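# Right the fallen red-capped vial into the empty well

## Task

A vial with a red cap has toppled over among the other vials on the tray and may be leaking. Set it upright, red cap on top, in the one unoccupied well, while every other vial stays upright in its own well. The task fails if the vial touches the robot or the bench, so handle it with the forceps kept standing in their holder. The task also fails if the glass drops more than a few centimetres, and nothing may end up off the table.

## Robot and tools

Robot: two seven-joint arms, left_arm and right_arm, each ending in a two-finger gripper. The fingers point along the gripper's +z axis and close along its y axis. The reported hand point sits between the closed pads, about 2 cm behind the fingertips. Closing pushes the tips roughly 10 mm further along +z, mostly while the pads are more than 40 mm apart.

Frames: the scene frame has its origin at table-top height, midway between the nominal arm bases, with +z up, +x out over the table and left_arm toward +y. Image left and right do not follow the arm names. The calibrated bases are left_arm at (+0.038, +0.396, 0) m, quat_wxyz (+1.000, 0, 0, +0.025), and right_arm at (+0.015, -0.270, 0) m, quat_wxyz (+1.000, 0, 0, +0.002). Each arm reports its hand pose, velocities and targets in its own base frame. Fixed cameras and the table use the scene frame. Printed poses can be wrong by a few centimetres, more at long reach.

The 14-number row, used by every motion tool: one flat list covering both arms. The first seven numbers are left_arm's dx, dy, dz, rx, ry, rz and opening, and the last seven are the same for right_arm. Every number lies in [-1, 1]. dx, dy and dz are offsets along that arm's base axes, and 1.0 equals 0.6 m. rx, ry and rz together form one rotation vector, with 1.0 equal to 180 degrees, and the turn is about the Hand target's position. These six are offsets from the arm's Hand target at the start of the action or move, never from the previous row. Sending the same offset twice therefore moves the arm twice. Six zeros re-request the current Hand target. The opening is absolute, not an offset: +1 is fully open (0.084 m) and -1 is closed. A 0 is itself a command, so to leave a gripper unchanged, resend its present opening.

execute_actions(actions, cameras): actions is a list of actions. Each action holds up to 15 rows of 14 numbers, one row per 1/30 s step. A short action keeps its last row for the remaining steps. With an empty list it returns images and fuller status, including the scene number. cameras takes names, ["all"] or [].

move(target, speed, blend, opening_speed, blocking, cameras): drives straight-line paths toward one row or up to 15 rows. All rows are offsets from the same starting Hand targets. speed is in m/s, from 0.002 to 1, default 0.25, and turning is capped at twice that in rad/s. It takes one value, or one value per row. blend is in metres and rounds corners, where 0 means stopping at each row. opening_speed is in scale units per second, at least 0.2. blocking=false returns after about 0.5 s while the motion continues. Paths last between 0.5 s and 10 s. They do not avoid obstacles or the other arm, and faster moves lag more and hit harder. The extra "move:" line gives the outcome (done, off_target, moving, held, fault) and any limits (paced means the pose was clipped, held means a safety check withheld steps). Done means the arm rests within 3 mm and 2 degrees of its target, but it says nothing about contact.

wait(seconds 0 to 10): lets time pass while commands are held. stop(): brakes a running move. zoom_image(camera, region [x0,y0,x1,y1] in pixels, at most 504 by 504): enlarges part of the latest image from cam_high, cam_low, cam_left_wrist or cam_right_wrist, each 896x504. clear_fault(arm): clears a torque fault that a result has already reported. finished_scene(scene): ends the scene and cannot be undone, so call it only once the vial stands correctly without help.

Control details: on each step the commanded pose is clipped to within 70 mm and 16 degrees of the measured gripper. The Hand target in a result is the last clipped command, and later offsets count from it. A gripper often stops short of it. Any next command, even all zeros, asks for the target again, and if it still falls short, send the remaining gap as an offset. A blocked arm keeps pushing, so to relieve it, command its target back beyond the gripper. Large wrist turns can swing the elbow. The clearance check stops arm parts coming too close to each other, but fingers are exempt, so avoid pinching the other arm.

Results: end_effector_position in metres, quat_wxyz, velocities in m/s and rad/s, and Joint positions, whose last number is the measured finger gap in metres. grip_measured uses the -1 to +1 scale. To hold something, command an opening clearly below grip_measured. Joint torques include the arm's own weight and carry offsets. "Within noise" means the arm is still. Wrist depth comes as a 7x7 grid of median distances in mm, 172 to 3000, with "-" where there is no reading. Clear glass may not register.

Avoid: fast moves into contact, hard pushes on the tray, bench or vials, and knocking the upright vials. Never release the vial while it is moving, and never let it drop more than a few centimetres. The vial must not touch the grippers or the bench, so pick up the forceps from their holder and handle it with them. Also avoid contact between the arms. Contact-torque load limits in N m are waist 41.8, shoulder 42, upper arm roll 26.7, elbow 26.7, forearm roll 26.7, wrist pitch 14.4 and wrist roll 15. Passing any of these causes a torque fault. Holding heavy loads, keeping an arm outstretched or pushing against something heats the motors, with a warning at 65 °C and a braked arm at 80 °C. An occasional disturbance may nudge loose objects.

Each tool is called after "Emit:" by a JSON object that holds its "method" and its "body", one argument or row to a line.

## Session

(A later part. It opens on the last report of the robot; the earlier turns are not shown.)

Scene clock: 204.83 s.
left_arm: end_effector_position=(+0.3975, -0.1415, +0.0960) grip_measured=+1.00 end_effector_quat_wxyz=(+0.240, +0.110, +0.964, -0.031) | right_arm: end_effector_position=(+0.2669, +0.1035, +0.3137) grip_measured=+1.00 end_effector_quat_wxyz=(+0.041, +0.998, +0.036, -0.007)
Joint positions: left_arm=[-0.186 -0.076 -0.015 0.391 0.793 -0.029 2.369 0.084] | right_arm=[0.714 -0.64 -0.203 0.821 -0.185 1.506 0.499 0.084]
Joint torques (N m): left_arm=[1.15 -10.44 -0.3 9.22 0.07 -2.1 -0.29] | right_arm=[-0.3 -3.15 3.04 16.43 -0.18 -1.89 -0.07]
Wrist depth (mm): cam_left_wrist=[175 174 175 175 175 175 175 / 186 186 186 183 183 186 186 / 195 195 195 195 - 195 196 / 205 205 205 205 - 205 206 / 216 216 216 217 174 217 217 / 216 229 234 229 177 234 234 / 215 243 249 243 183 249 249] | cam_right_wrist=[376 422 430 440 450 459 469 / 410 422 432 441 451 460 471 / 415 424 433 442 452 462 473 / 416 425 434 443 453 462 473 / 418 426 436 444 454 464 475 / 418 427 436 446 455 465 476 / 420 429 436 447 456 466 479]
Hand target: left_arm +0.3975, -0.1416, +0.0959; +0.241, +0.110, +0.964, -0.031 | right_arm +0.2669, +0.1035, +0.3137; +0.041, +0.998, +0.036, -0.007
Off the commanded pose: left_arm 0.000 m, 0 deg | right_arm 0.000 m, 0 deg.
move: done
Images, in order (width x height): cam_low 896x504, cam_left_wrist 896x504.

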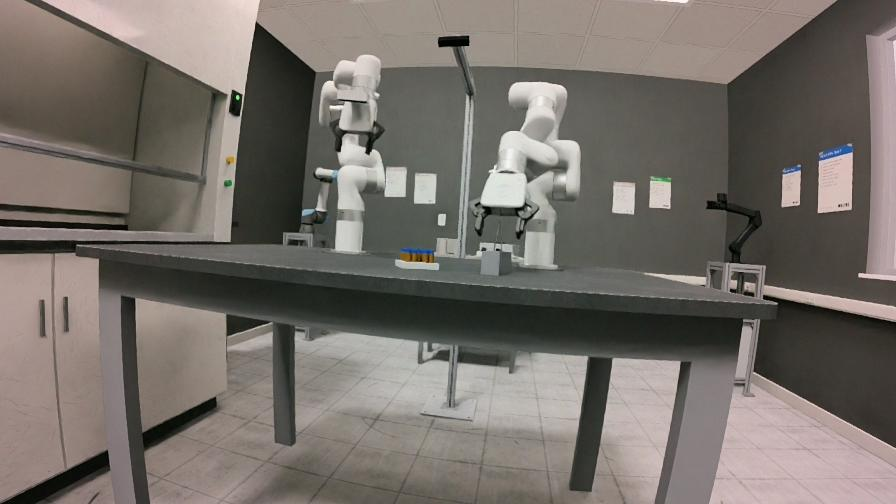

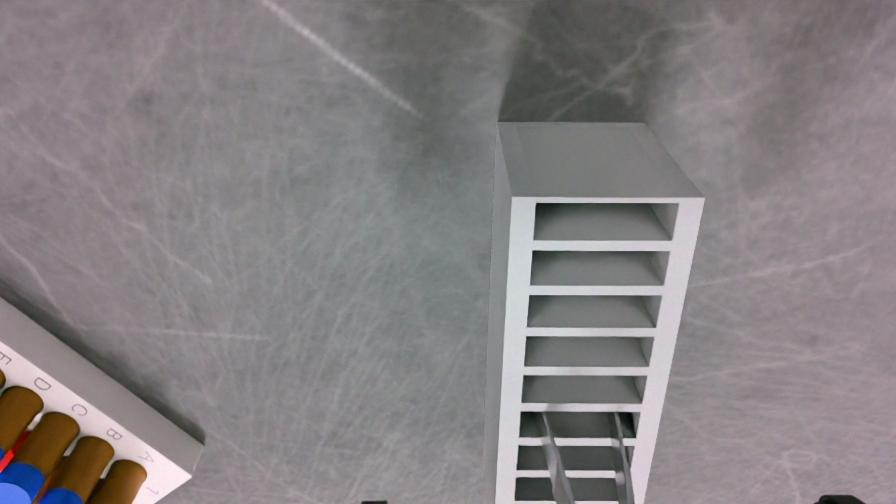

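Emit:
{"method": "move", "body": {
  "target": [0.003,-0.001,0,0,0,0,-0.75,0,0,0,0,0,0,1],
  "speed": 0.1,
  "opening_speed": 1.5,
  "cameras": ["cam_left_wrist","cam_low"]
}}

Emit:
{"method": "zoom_image", "body": {
  "camera": "cam_low",
  "region": [450, 190, 550, 290]
}}

Emit:
{"method": "zoom_image", "body": {
  "camera": "cam_left_wrist",
  "region": [460, 354, 760, 504]
}}

Scene clock: 213.17 s.
left_arm: end_effector_position=(+0.3993, -0.1422, +0.0959) grip_measured=-0.77 end_effector_quat_wxyz=(+0.241, +0.110, +0.964, -0.031) | right_arm: end_effector_position=(+0.2669, +0.1035, +0.3137) grip_measured=+1.00 end_effector_quat_wxyz=(+0.041, +0.998, +0.036, -0.007)
Joint positions: left_arm=[-0.17 -0.069 -0.028 0.4 0.824 -0.03 2.341 0.01] | right_arm=[0.714 -0.64 -0.203 0.821 -0.185 1.506 0.499 0.084]
Joint torques (N m): left_arm=[1.38 -10.89 -0.44 9.2 0.28 -2.05 -0.21] | right_arm=[-0.19 -3.62 2.93 16.34 -0.11 -1.92 -0.09]
Wrist depth (mm): cam_left_wrist=[177 177 174 175 175 175 175 / 186 185 186 183 180 183 186 / 195 195 195 195 - 195 195 / 205 205 205 205 - 205 206 / 214 216 216 217 - 217 217 / 215 229 233 229 173 234 234 / 207 243 248 243 179 248 249] | cam_right_wrist=[376 422 431 439 449 459 470 / 410 422 431 440 450 460 471 / 416 424 433 442 452 462 473 / 417 425 435 443 453 462 474 / 417 426 435 445 455 463 474 / 418 427 435 445 455 466 476 / 420 429 436 447 455 465 477]
Hand target: left_arm +0.3993, -0.1422, +0.0959; +0.241, +0.110, +0.964, -0.031 | right_arm +0.2669, +0.1035, +0.3137; +0.041, +0.998, +0.036, -0.007
Off the commanded pose: left_arm 0.000 m, 0 deg | right_arm 0.000 m, 0 deg.
move: done
Images, in order (width x height): cam_low 896x504, cam_left_wrist 896x504.

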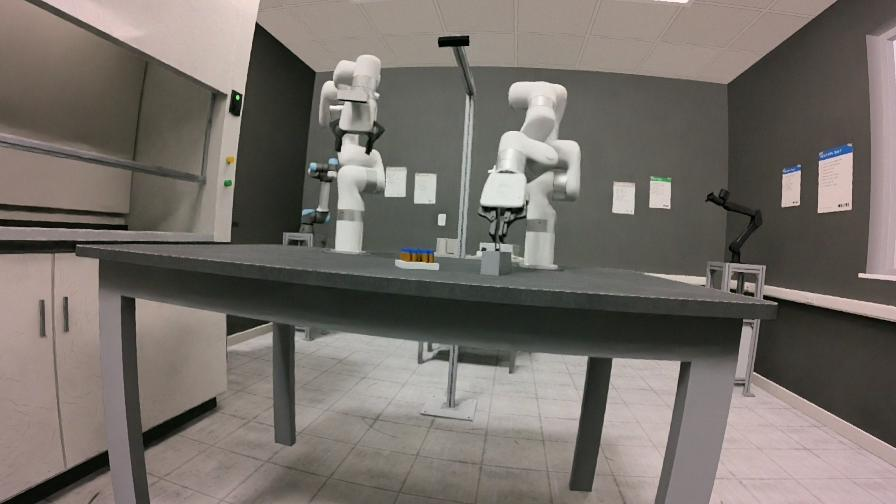

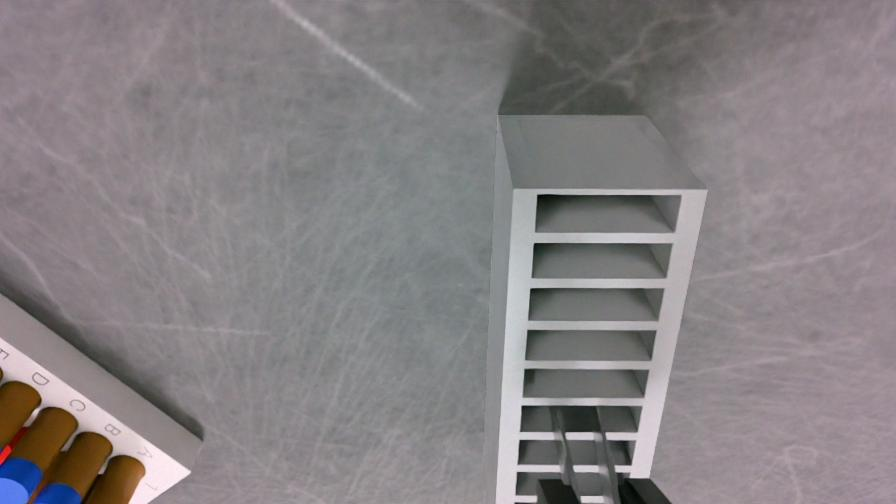

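Scaled by 5.040 from the camera's 896x504 image, which has a finer 1280x720 frame.

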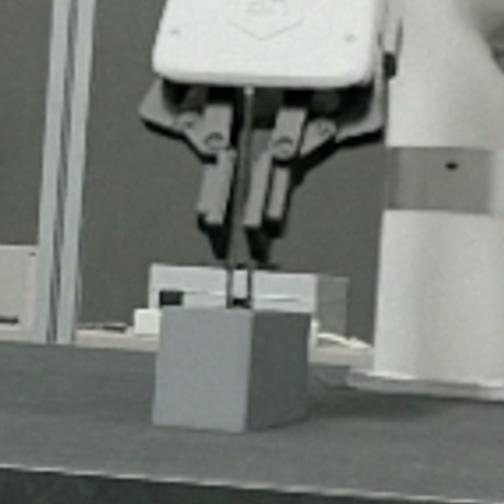

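Scaled by 1.680 from the camera's 896x504 image, which has a finer 1280x720 frame.

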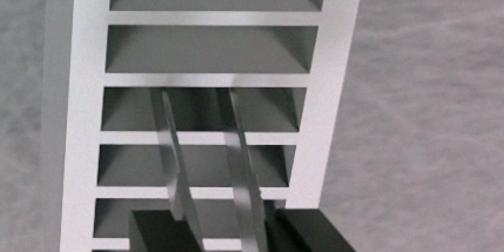

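Emit:
{"method": "move", "body": {
  "target": [
    [0,0,0,0,0,0,-0.84,0,0,0,0,0,0,1],
    [0,0,0.17,0,0,0,-0.84,0,0,0,0,0,0,1]
  ],
  "speed": 0.12,
  "opening_speed": 1,
  "cameras": ["cam_left_wrist","cam_low"]
}}

Emit:
{"method": "zoom_image", "body": {
  "camera": "cam_low",
  "region": [440, 130, 560, 290]
}}

Emit:
{"method": "zoom_image", "body": {
  "camera": "cam_left_wrist",
  "region": [460, 254, 760, 504]
}}

Scene clock: 221.90 s.
left_arm: end_effector_position=(+0.3993, -0.1422, +0.1979) grip_measured=-0.86 end_effector_quat_wxyz=(+0.241, +0.110, +0.964, -0.031) | right_arm: end_effector_position=(+0.2669, +0.1035, +0.3137) grip_measured=+1.00 end_effector_quat_wxyz=(+0.041, +0.998, +0.036, -0.007)
Joint positions: left_arm=[-0.509 -0.407 0.179 0.44 0.314 0.367 2.774 0.006] | right_arm=[0.714 -0.64 -0.203 0.821 -0.185 1.506 0.499 0.084]
Joint torques (N m): left_arm=[-1.83 -9.48 0.01 11.97 -0.5 -1.73 0.15] | right_arm=[-0.04 -3.35 3.04 16.35 -0.11 -1.97 -0.2]
Wrist depth (mm): cam_left_wrist=[273 273 273 273 271 274 275 / 290 290 290 286 255 292 292 / 300 302 306 300 271 306 307 / 282 308 322 316 317 322 323 / 287 303 339 333 334 340 340 / 358 366 367 366 367 367 368 / 388 389 390 389 391 391 391] | cam_right_wrist=[376 422 431 438 449 459 470 / 410 422 431 440 450 460 471 / 416 424 434 442 452 461 473 / 417 425 434 443 454 462 475 / 417 425 435 444 455 464 475 / 418 427 436 446 456 465 476 / 419 429 437 446 456 466 477]
Hand target: left_arm +0.3993, -0.1422, +0.1979; +0.241, +0.110, +0.964, -0.031 | right_arm +0.2669, +0.1035, +0.3137; +0.041, +0.998, +0.036, -0.007
Off the commanded pose: left_arm 0.000 m, 0 deg | right_arm 0.000 m, 0 deg.
move: done
Images, in order (width x height): cam_low 896x504, cam_left_wrist 896x504.

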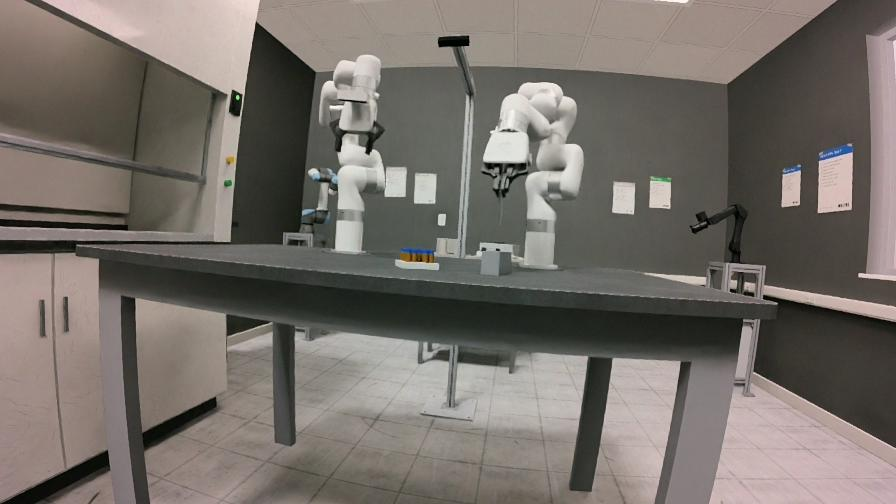

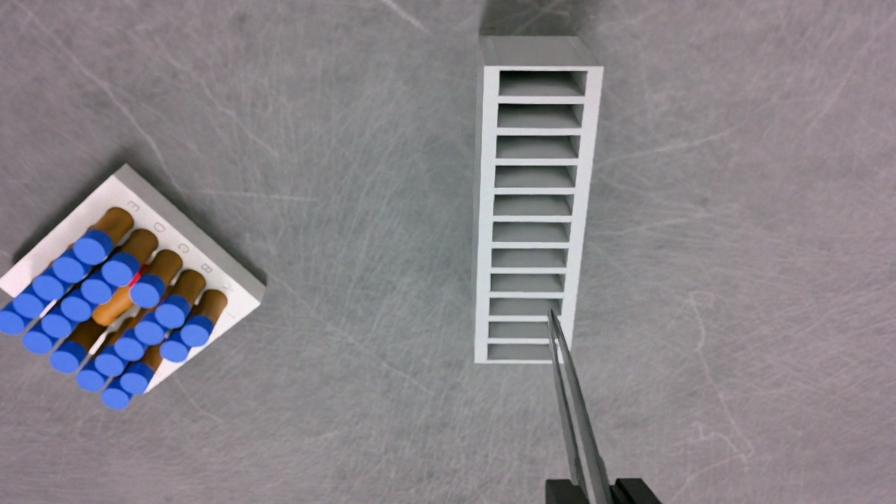

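Scaled by 3.150 from the camera's 896x504 image, which has a finer 1280x720 frame.

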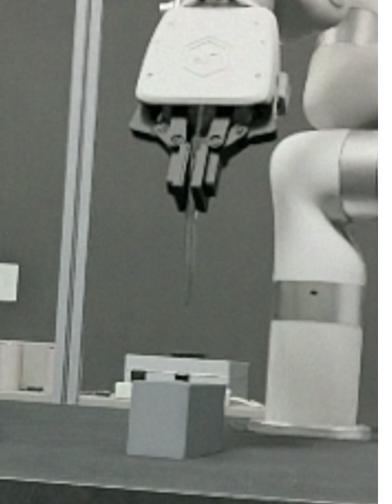

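Scaled by 1.680 from the camera's 896x504 image, which has a finer 1280x720 frame.

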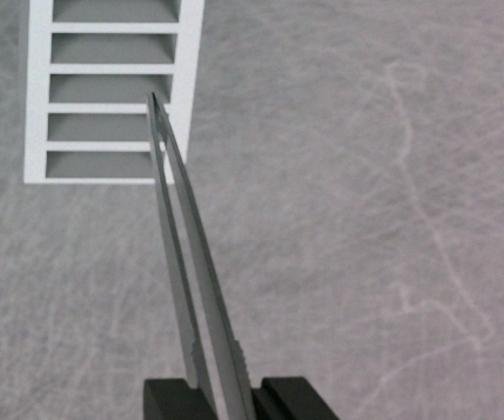

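Emit:
{"method": "move", "body": {
  "target": [-0.0038,-0.2663,-0.0248,-0.0416,-0.0546,-0.289,-0.76,0,0,0,0,0,0,1],
  "speed": 0.25,
  "opening_speed": 0.2,
  "cameras": ["cam_left_wrist"]
}}

Emit:
{"method": "zoom_image", "body": {
  "camera": "cam_left_wrist",
  "region": [350, 154, 750, 504]
}}

Scene clock: 246.80 s.
left_arm: end_effector_position=(+0.3970, -0.3020, +0.1830) grip_measured=-0.78 end_effector_quat_wxyz=(+0.288, +0.507, +0.791, -0.185) | right_arm: end_effector_position=(+0.2669, +0.1035, +0.3137) grip_measured=+1.00 end_effector_quat_wxyz=(+0.041, +0.998, +0.036, -0.007)
Joint positions: left_arm=[-1.843 -0.34 1.227 0.592 -0.453 0.125 4.179 0.01] | right_arm=[0.714 -0.64 -0.203 0.821 -0.185 1.506 0.499 0.084]
Joint torques (N m): left_arm=[-1.89 -2.44 -6.25 10.72 0.69 -2.02 0.08] | right_arm=[0.01 -3.34 3.02 16.43 -0.24 -1.96 -0.04]
Wrist depth (mm): cam_left_wrist=[247 247 248 249 249 250 251 / 269 270 271 253 251 274 274 / 289 291 291 243 246 295 295 / 313 314 315 272 269 319 320 / 342 342 344 344 347 348 349 / 386 387 390 379 381 393 396 / 430 432 433 436 438 440 2178] | cam_right_wrist=[376 422 430 439 449 458 469 / 410 423 432 441 450 460 472 / 416 424 433 442 453 462 472 / 416 425 435 443 453 462 474 / 417 426 435 444 454 464 474 / 419 427 437 446 455 466 477 / 420 429 436 446 456 466 478]
Hand target: left_arm +0.3970, -0.3020, +0.1830; +0.288, +0.507, +0.791, -0.185 | right_arm +0.2669, +0.1035, +0.3137; +0.041, +0.998, +0.036, -0.007
Off the commanded pose: left_arm 0.000 m, 0 deg | right_arm 0.000 m, 0 deg.
move: done
Images, in order (width x height): cam_left_wrist 896x504.

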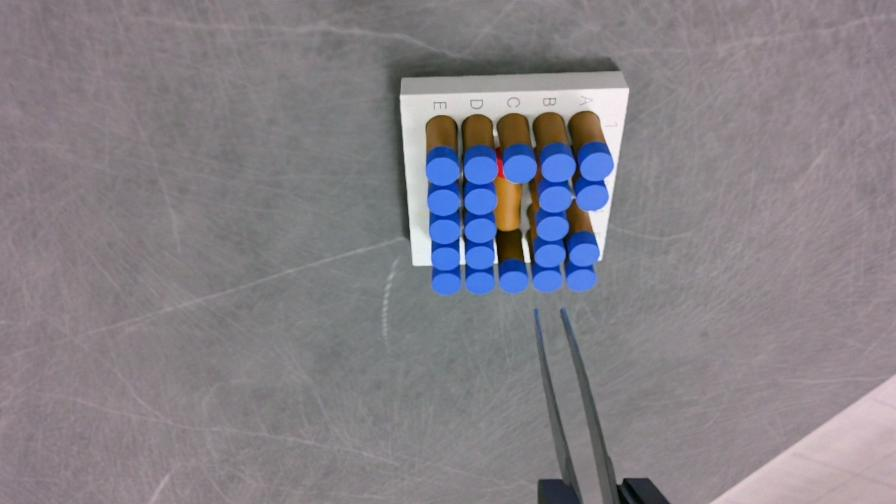

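Scaled by 1.260 from the camera's 896x504 image, which has a finer 1280x720 frame.

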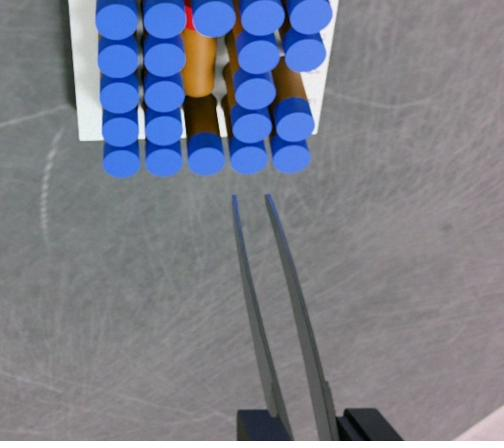

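Emit:
{"method": "move", "body": {
  "target": [-0.0053,-0.0098,-0.075,0,0,0.01,-0.72,0,0,0,0,0,0,1],
  "speed": 0.12,
  "opening_speed": 0.2,
  "cameras": ["cam_left_wrist"]
}}

Emit:
{"method": "zoom_image", "body": {
  "camera": "cam_left_wrist",
  "region": [400, 100, 680, 380]
}}

Scene clock: 279.50 s.
left_arm: end_effector_position=(+0.3939, -0.3078, +0.1380) grip_measured=-0.74 end_effector_quat_wxyz=(+0.291, +0.495, +0.799, -0.180) | right_arm: end_effector_position=(+0.2669, +0.1035, +0.3137) grip_measured=+1.00 end_effector_quat_wxyz=(+0.041, +0.998, +0.036, -0.007)
Joint positions: left_arm=[-2.23 -0.385 1.568 0.569 -0.557 -0.058 4.278 0.011] | right_arm=[0.714 -0.64 -0.203 0.821 -0.185 1.506 0.499 0.084]
Joint torques (N m): left_arm=[-1.76 2.59 -7.51 9.65 2.21 -2.03 0.11] | right_arm=[-0.35 -3.46 3.04 16.43 -0.15 -1.9 -0.13]
Wrist depth (mm): cam_left_wrist=[200 201 202 202 202 203 204 / 219 219 215 216 216 217 222 / 235 236 237 215 214 239 240 / 254 255 256 201 202 258 260 / 277 278 279 220 227 282 283 / 305 314 316 318 319 310 322 / 348 350 352 342 355 357 359] | cam_right_wrist=[375 422 431 439 449 459 469 / 410 423 431 441 450 460 470 / 416 423 433 442 451 461 473 / 417 425 433 443 453 463 473 / 418 426 435 444 454 464 474 / 420 427 437 446 456 465 476 / 419 429 437 446 457 467 478]
Hand target: left_arm +0.3939, -0.3078, +0.1380; +0.291, +0.495, +0.799, -0.180 | right_arm +0.2669, +0.1035, +0.3137; +0.041, +0.998, +0.036, -0.007
Off the commanded pose: left_arm 0.000 m, 0 deg | right_arm 0.000 m, 0 deg.
move: done
Images, in order (width x height): cam_left_wrist 896x504.

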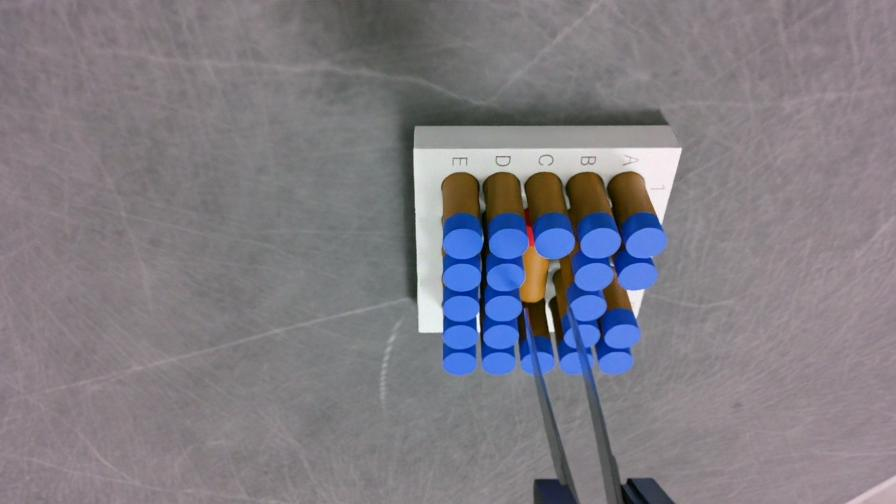

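Scaled by 1.800 from the camera's 896x504 image, which has a finer 1280x720 frame.

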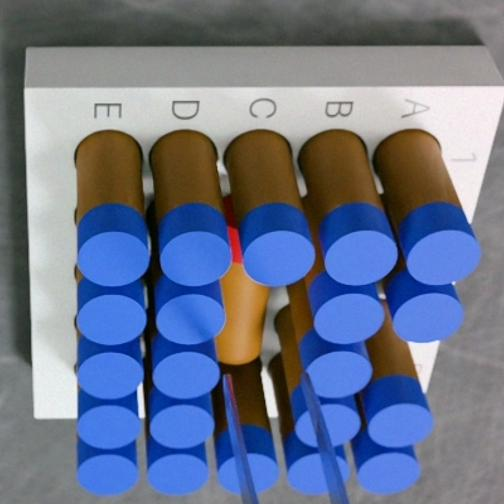

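Emit:
{"method": "move", "body": {
  "target": [0.002,-0.0028,-0.0467,0,0,0,-0.72,0,0,0,0,0,0,1],
  "speed": 0.06,
  "cameras": ["cam_left_wrist","cam_low"]
}}

Emit:
{"method": "zoom_image", "body": {
  "camera": "cam_left_wrist",
  "region": [440, 180, 680, 400]
}}

Emit:
{"method": "zoom_image", "body": {
  "camera": "cam_low",
  "region": [370, 190, 470, 290]
}}

Scene clock: 294.70 s.
left_arm: end_effector_position=(+0.3951, -0.3095, +0.1100) grip_measured=-0.74 end_effector_quat_wxyz=(+0.291, +0.495, +0.799, -0.180) | right_arm: end_effector_position=(+0.2669, +0.1035, +0.3137) grip_measured=+1.00 end_effector_quat_wxyz=(+0.041, +0.998, +0.036, -0.007)
Joint positions: left_arm=[-2.416 -0.468 1.753 0.571 -0.542 -0.156 4.318 0.011] | right_arm=[0.714 -0.64 -0.203 0.821 -0.185 1.506 0.499 0.084]
Joint torques (N m): left_arm=[-1.97 6.02 -9.24 8.8 2.43 -1.92 0.15] | right_arm=[-0.12 -3.36 2.83 16.5 -0.13 -1.95 -0.13]
Wrist depth (mm): cam_left_wrist=[- 176 176 176 177 177 178 / 187 188 188 189 189 190 186 / 202 202 203 192 192 200 206 / 218 218 219 193 188 216 222 / 237 238 239 179 180 241 243 / 269 269 271 197 206 266 275 / 299 300 302 303 304 305 307] | cam_right_wrist=[375 422 431 439 450 459 469 / 410 423 432 441 450 460 472 / 416 423 434 442 451 461 473 / 417 425 434 443 453 462 474 / 418 426 435 444 454 464 475 / 419 427 436 446 456 465 476 / 419 429 437 446 456 467 477]
Hand target: left_arm +0.3951, -0.3095, +0.1100; +0.291, +0.495, +0.799, -0.180 | right_arm +0.2669, +0.1035, +0.3137; +0.041, +0.998, +0.036, -0.007
Off the commanded pose: left_arm 0.000 m, 0 deg | right_arm 0.000 m, 0 deg.
move: done
Images, in order (width x height): cam_low 896x504, cam_left_wrist 896x504.

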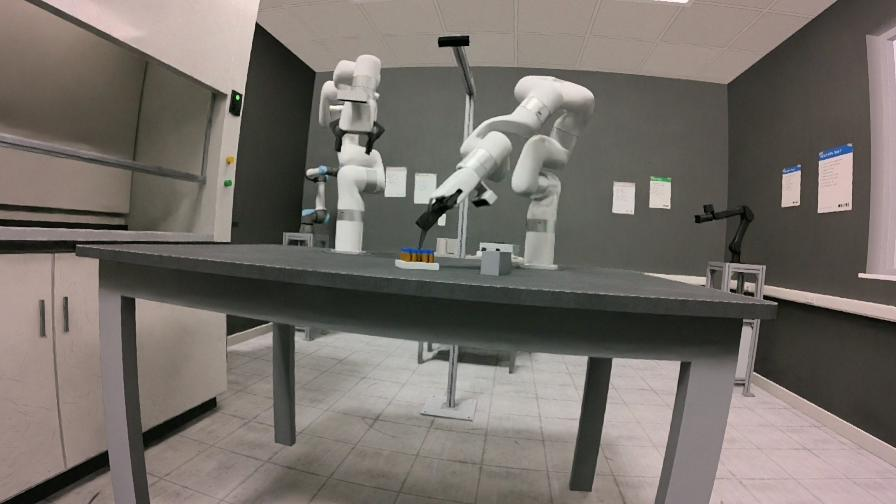

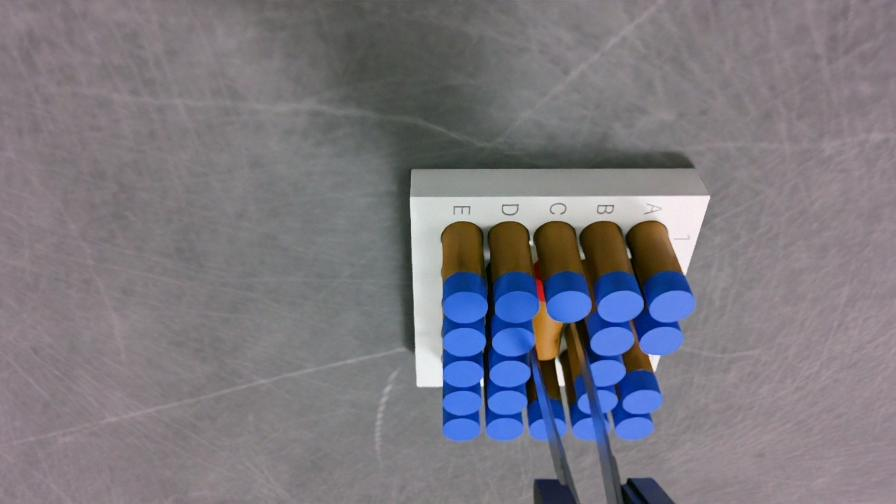

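Scaled by 2.100 from the camera's 896x504 image, which has a finer 1280x720 frame.

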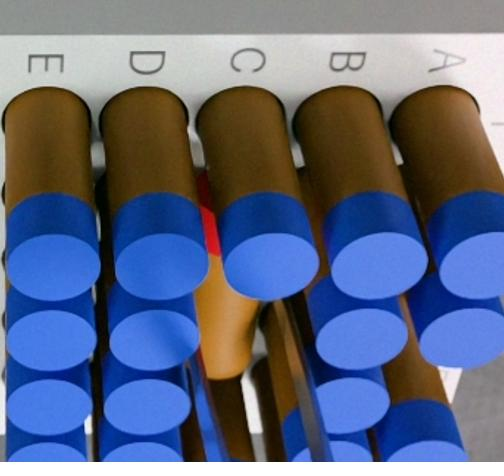

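Scaled by 5.040 from the camera's 896x504 image, which has a finer 1280x720 frame.

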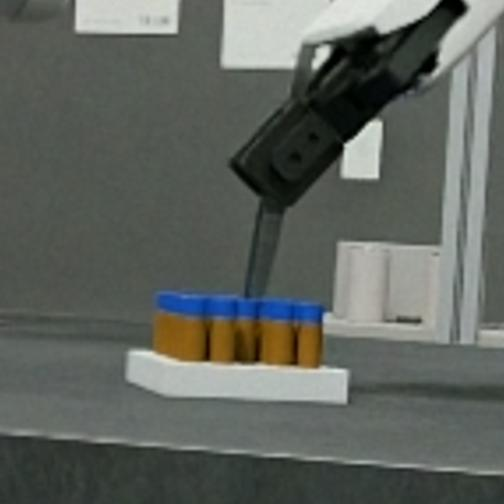

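Emit:
{"method": "move", "body": {
  "target": [
    [0,0,-0.0067,0,0,0,-0.72,0,0,0,0,0,0,1],
    [0,0,-0.0067,0,0,0,-0.80,0,0,0,0,0,0,1]
  ],
  "speed": 0.05,
  "opening_speed": 0.2,
  "cameras": ["cam_left_wrist"]
}}

Emit:
{"method": "zoom_image", "body": {
  "camera": "cam_left_wrist",
  "region": [440, 180, 680, 400]
}}

Scene clock: 304.10 s.
left_arm: end_effector_position=(+0.3951, -0.3095, +0.1060) grip_measured=-0.81 end_effector_quat_wxyz=(+0.291, +0.495, +0.799, -0.180) | right_arm: end_effector_position=(+0.2669, +0.1035, +0.3137) grip_measured=+1.00 end_effector_quat_wxyz=(+0.041, +0.998, +0.036, -0.007)
Joint positions: left_arm=[-2.435 -0.482 1.774 0.571 -0.539 -0.17 4.324 0.008] | right_arm=[0.714 -0.64 -0.203 0.821 -0.185 1.506 0.499 0.084]
Joint torques (N m): left_arm=[-1.81 6.21 -9.25 8.75 2.23 -1.61 0.06] | right_arm=[-0.19 -3.49 2.97 16.25 -0.25 -1.84 -0.21]
Wrist depth (mm): cam_left_wrist=[- - - 172 173 173 173 / 183 183 184 184 185 185 182 / 197 197 198 193 192 194 200 / 212 213 214 191 191 210 217 / 231 232 233 174 174 229 237 / 262 263 264 190 199 260 269 / 291 293 294 294 297 298 300] | cam_right_wrist=[375 422 431 440 449 459 468 / 410 422 432 441 451 461 471 / 416 424 433 442 452 462 473 / 417 425 434 443 453 464 474 / 418 427 435 444 454 463 475 / 419 427 437 445 455 466 477 / 420 429 436 447 456 466 477]
Hand target: left_arm +0.3951, -0.3095, +0.1060; +0.291, +0.495, +0.799, -0.180 | right_arm +0.2669, +0.1035, +0.3137; +0.041, +0.998, +0.036, -0.007
Off the commanded pose: left_arm 0.000 m, 0 deg | right_arm 0.000 m, 0 deg.
move: done
Images, in order (width x height): cam_left_wrist 896x504.

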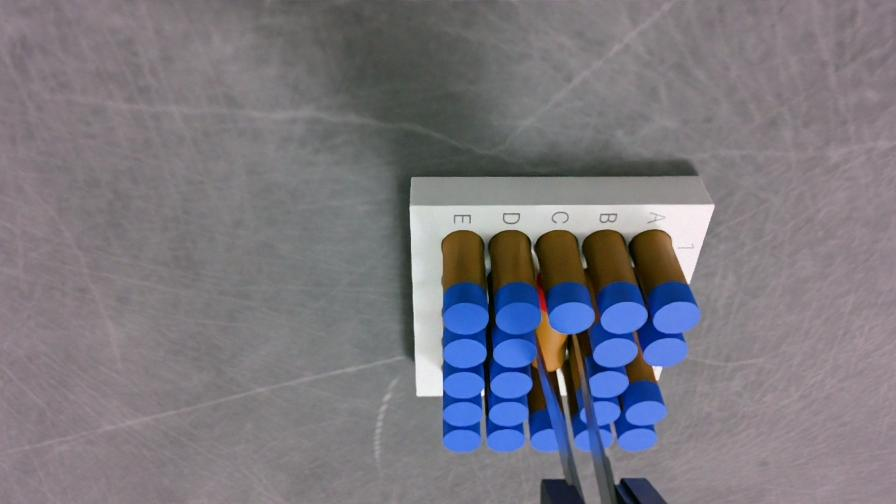

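Scaled by 2.100 from the camera's 896x504 image, which has a finer 1280x720 frame.

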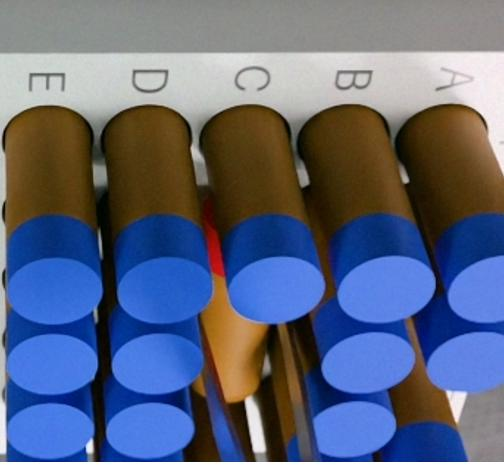

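Emit:
{"method": "move", "body": {
  "target": [0,0,0,0,0,0,-0.92,0,0,0,0,0,0,1],
  "speed": 0.05,
  "opening_speed": 0.2,
  "cameras": ["cam_left_wrist"]
}}

Emit:
{"method": "zoom_image", "body": {
  "camera": "cam_left_wrist",
  "region": [440, 180, 680, 400]
}}

Scene clock: 308.73 s.
left_arm: end_effector_position=(+0.3951, -0.3095, +0.1060) grip_measured=-0.85 end_effector_quat_wxyz=(+0.291, +0.495, +0.799, -0.180) | right_arm: end_effector_position=(+0.2669, +0.1035, +0.3137) grip_measured=+1.00 end_effector_quat_wxyz=(+0.041, +0.998, +0.036, -0.007)
Joint positions: left_arm=[-2.435 -0.482 1.774 0.571 -0.539 -0.17 4.324 0.007] | right_arm=[0.714 -0.64 -0.203 0.821 -0.185 1.506 0.499 0.084]
Joint torques (N m): left_arm=[-1.63 6.24 -9.75 8.69 2.39 -1.57 0.01] | right_arm=[-0.34 -3.26 2.87 16.16 -0.18 -1.89 -0.11]
Wrist depth (mm): cam_left_wrist=[- - - 172 173 173 174 / 183 183 184 184 185 185 182 / 197 197 198 192 192 195 200 / 213 214 214 191 191 210 217 / 232 232 233 174 174 229 236 / 262 263 264 190 197 259 268 / 291 293 294 295 297 298 298] | cam_right_wrist=[375 422 431 439 450 459 469 / 410 423 431 441 450 460 471 / 415 425 433 442 452 462 474 / 417 425 434 443 453 462 473 / 418 426 435 444 453 465 475 / 418 428 437 445 455 466 477 / 420 429 437 447 454 466 478]
Hand target: left_arm +0.3951, -0.3095, +0.1060; +0.291, +0.495, +0.799, -0.180 | right_arm +0.2669, +0.1035, +0.3137; +0.041, +0.998, +0.036, -0.007
Off the commanded pose: left_arm 0.000 m, 0 deg | right_arm 0.000 m, 0 deg.
move: done
Images, in order (width x height): cam_left_wrist 896x504.

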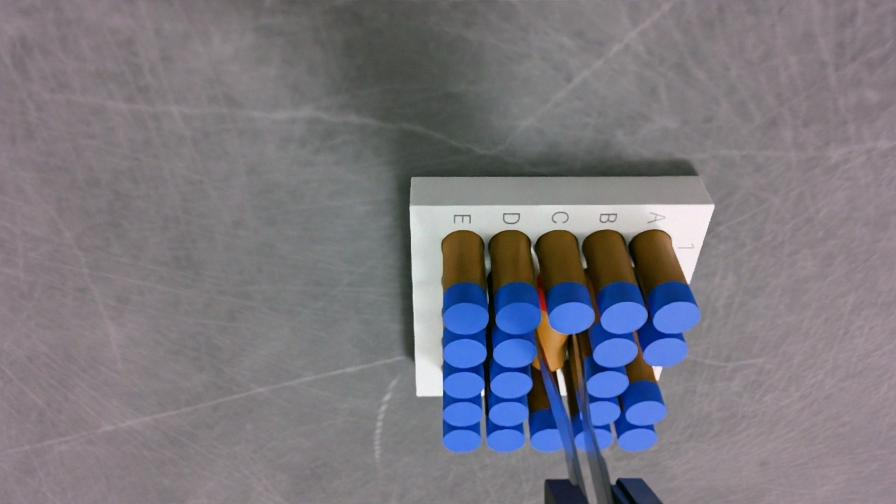

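Scaled by 2.100 from the camera's 896x504 image, which has a finer 1280x720 frame.

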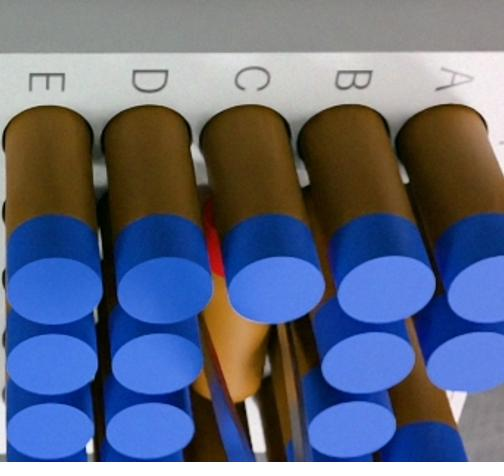

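Emit:
{"method": "move", "body": {
  "target": [0,0,0.1,0,0,0,-0.95,0,0,0,0,0,0,1],
  "speed": 0.06,
  "cameras": ["cam_left_wrist","cam_low"]
}}

Emit:
{"method": "zoom_image", "body": {
  "camera": "cam_left_wrist",
  "region": [440, 180, 680, 400]
}}

Emit:
{"method": "zoom_image", "body": {
  "camera": "cam_low",
  "region": [370, 160, 490, 290]
}}

Scene clock: 313.87 s.
left_arm: end_effector_position=(+0.3950, -0.3095, +0.1660) grip_measured=-0.85 end_effector_quat_wxyz=(+0.291, +0.495, +0.799, -0.180) | right_arm: end_effector_position=(+0.2669, +0.1035, +0.3137) grip_measured=+1.00 end_effector_quat_wxyz=(+0.041, +0.998, +0.036, -0.007)
Joint positions: left_arm=[-2.016 -0.322 1.356 0.587 -0.55 0.042 4.224 0.007] | right_arm=[0.714 -0.64 -0.203 0.821 -0.185 1.506 0.499 0.084]
Joint torques (N m): left_arm=[0.77 1.22 -7.81 10.08 2.07 -1.46 -0.29] | right_arm=[-0.21 -3.45 2.93 16.4 -0.15 -1.95 -0.03]
Wrist depth (mm): cam_left_wrist=[229 230 230 231 232 232 233 / 250 251 252 237 237 248 254 / 269 270 271 220 221 274 274 / 291 291 293 245 249 296 297 / 317 317 318 321 322 324 324 / 358 359 361 352 353 367 368 / 399 399 402 403 407 408 2199] | cam_right_wrist=[375 422 431 440 449 458 470 / 410 423 432 440 450 460 470 / 416 424 434 442 452 461 472 / 416 424 434 443 453 462 474 / 417 426 435 444 454 464 474 / 419 428 436 446 455 466 476 / 419 429 436 447 456 466 478]
Hand target: left_arm +0.3951, -0.3095, +0.1660; +0.291, +0.495, +0.799, -0.180 | right_arm +0.2669, +0.1035, +0.3137; +0.041, +0.998, +0.036, -0.007
Off the commanded pose: left_arm 0.000 m, 0 deg | right_arm 0.000 m, 0 deg.
move: done
Images, in order (width x height): cam_low 896x504, cam_left_wrist 896x504.

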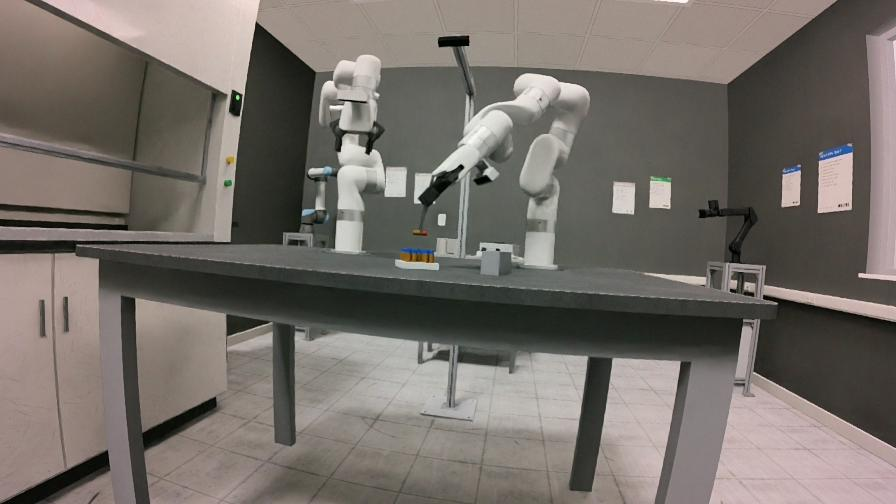

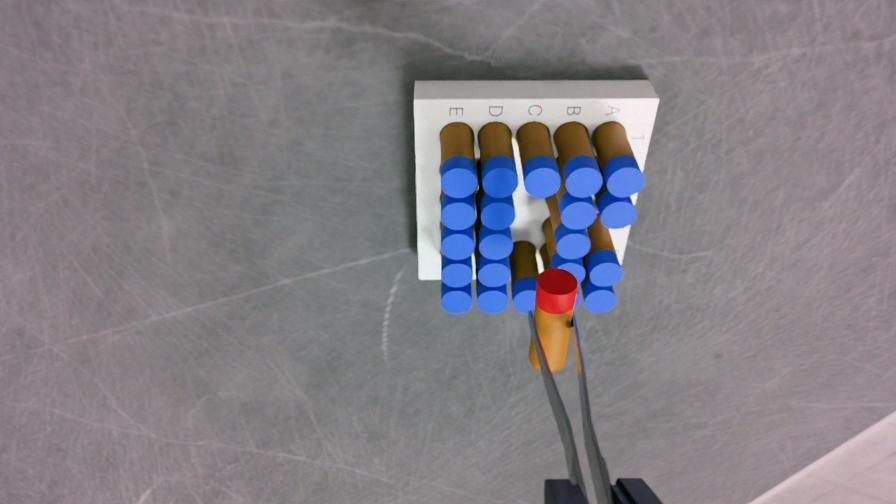

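Scaled by 2.100 from the camera's 896x504 image, which has a finer 1280x720 frame.

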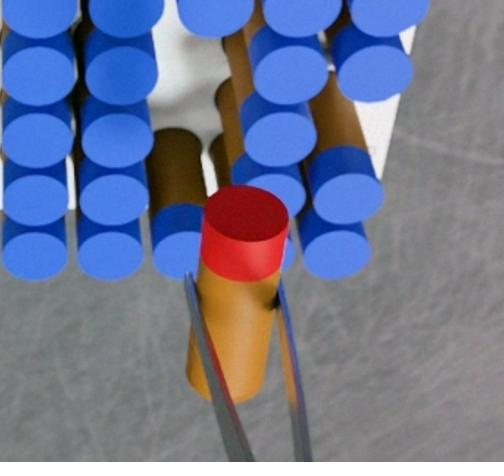

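Scaled by 3.877 from the camera's 896x504 image, which has a finer 1280x720 frame.

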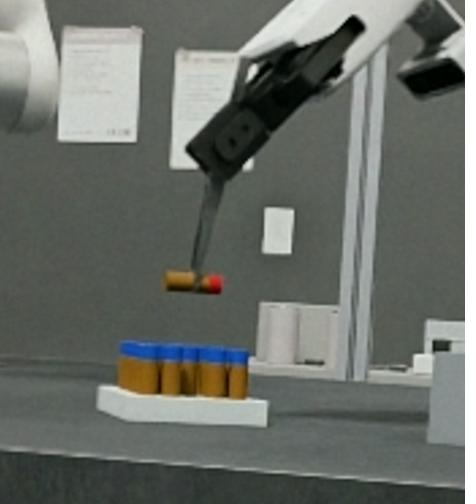

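Emit:
{"method": "move", "body": {
  "target": [
    [0,0,0.2,0,0,0,-0.95,0,0,0,0,0,0,1],
    [0.14,0.05,0.28,0.0524,0.2768,0.2245,-0.95,0,0,0,0,0,0,1]
  ],
  "speed": 0.22,
  "blend": [0.03,0],
  "cameras": ["cam_left_wrist","cam_low"]
}}

Scene clock: 360.17 s.
left_arm: end_effector_position=(+0.4790, -0.2795, +0.3340) grip_measured=-0.85 end_effector_quat_wxyz=(-0.062, +0.099, +0.974, -0.196) | right_arm: end_effector_position=(+0.2669, +0.1035, +0.3137) grip_measured=+1.00 end_effector_quat_wxyz=(+0.041, +0.998, +0.036, -0.007)
Joint positions: left_arm=[-1.078 0.392 0.951 1.724 -0.716 1.606 3.215 0.007] | right_arm=[0.714 -0.64 -0.203 0.821 -0.185 1.506 0.499 0.084]
Joint torques (N m): left_arm=[1.62 -17.71 6.42 11.91 -1.39 -0.84 -0.27] | right_arm=[-0.11 -3.37 2.82 16.26 -0.42 -1.89 -0.07]
Wrist depth (mm): cam_left_wrist=[697 624 577 529 485 450 424 / 690 621 568 526 483 446 421 / 679 616 568 520 480 444 419 / 677 608 561 515 440 440 418 / 671 603 558 505 429 433 415 / 665 598 551 500 462 436 411 / 654 592 548 505 460 433 408] | cam_right_wrist=[375 421 431 439 450 459 468 / 410 423 432 440 450 461 472 / 415 424 433 442 451 462 473 / 416 425 433 443 452 462 474 / 417 426 435 444 454 463 475 / 419 427 436 446 455 467 476 / 419 429 436 447 456 466 477]
Hand target: left_arm +0.4791, -0.2795, +0.3340; -0.062, +0.099, +0.974, -0.196 | right_arm +0.2669, +0.1035, +0.3137; +0.041, +0.998, +0.036, -0.007
Off the commanded pose: left_arm 0.000 m, 0 deg | right_arm 0.000 m, 0 deg.
move: done
Images, in order (width x height): cam_low 896x504, cam_left_wrist 896x504.

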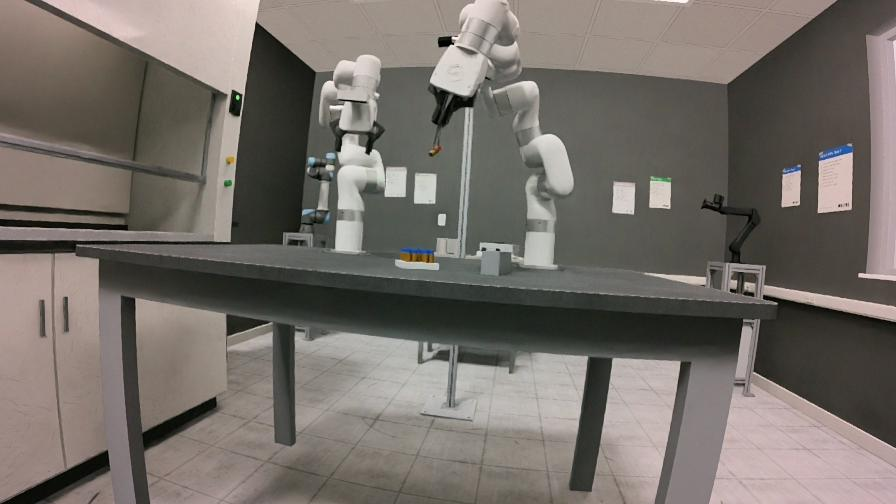

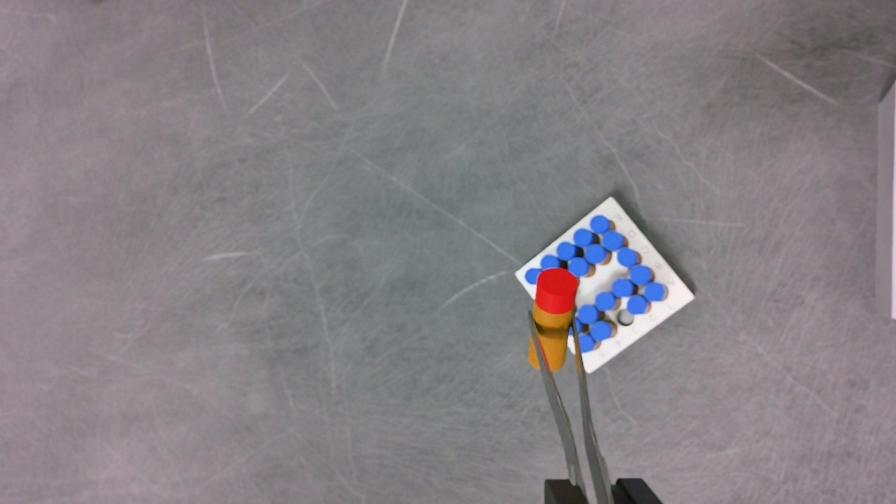

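Emit:
{"method": "move", "body": {
  "target": [0.025,0.0375,-0.1,0.0524,0.2768,0.2245,-0.95,0,0,0,0,0,0,1],
  "speed": 0.22,
  "cameras": ["cam_left_wrist","cam_low"]
}}

Scene clock: 383.40 s.
left_arm: end_effector_position=(+0.4940, -0.2570, +0.2740) grip_measured=-0.85 end_effector_quat_wxyz=(-0.396, -0.327, +0.845, -0.151) | right_arm: end_effector_position=(+0.2669, +0.1035, +0.3137) grip_measured=+1.00 end_effector_quat_wxyz=(+0.041, +0.998, +0.036, -0.007)
Joint positions: left_arm=[-0.549 0.84 0.778 2.155 -1.151 2.163 2.314 0.007] | right_arm=[0.714 -0.64 -0.203 0.821 -0.185 1.506 0.499 0.084]
Joint torques (N m): left_arm=[0.9 -26.15 6.9 9.76 -2.32 0.03 -0.32] | right_arm=[-0.15 -3.34 2.87 16.19 -0.28 -1.86 -0.13]
Wrist depth (mm): cam_left_wrist=[1228 1297 1003 998 754 - 2911 / 823 856 850 812 787 846 842 / 713 711 711 705 705 704 701 / 629 635 630 633 628 627 625 / 570 569 565 566 563 564 563 / 518 517 500 515 500 511 512 / 461 461 460 459 458 458 458] | cam_right_wrist=[374 421 431 439 450 458 469 / 409 422 432 441 450 460 471 / 416 424 433 442 452 461 472 / 417 425 435 444 453 463 473 / 417 426 435 443 455 464 474 / 418 428 436 445 456 465 475 / 420 429 436 448 455 467 478]
Hand target: left_arm +0.4941, -0.2570, +0.2740; -0.396, -0.327, +0.845, -0.151 | right_arm +0.2669, +0.1035, +0.3137; +0.041, +0.998, +0.036, -0.007
Off the commanded pose: left_arm 0.000 m, 0 deg | right_arm 0.000 m, 0 deg.
move: done
Images, in order (width x height): cam_low 896x504, cam_left_wrist 896x504.

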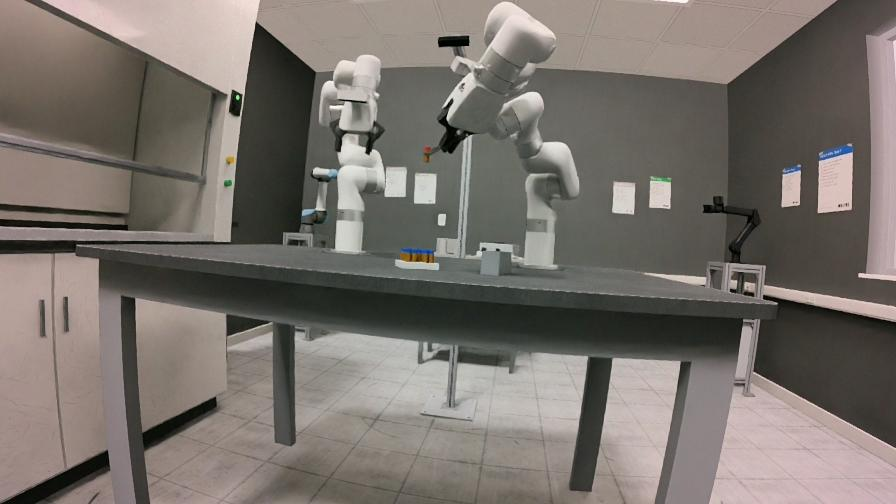

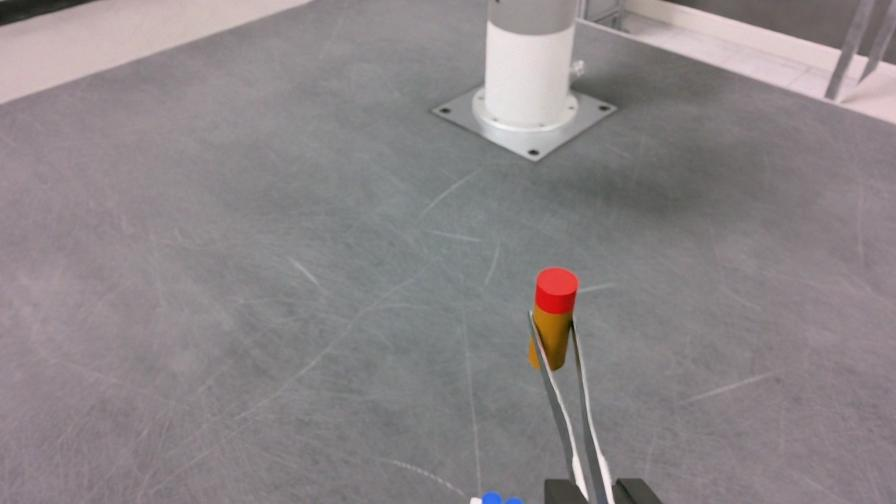

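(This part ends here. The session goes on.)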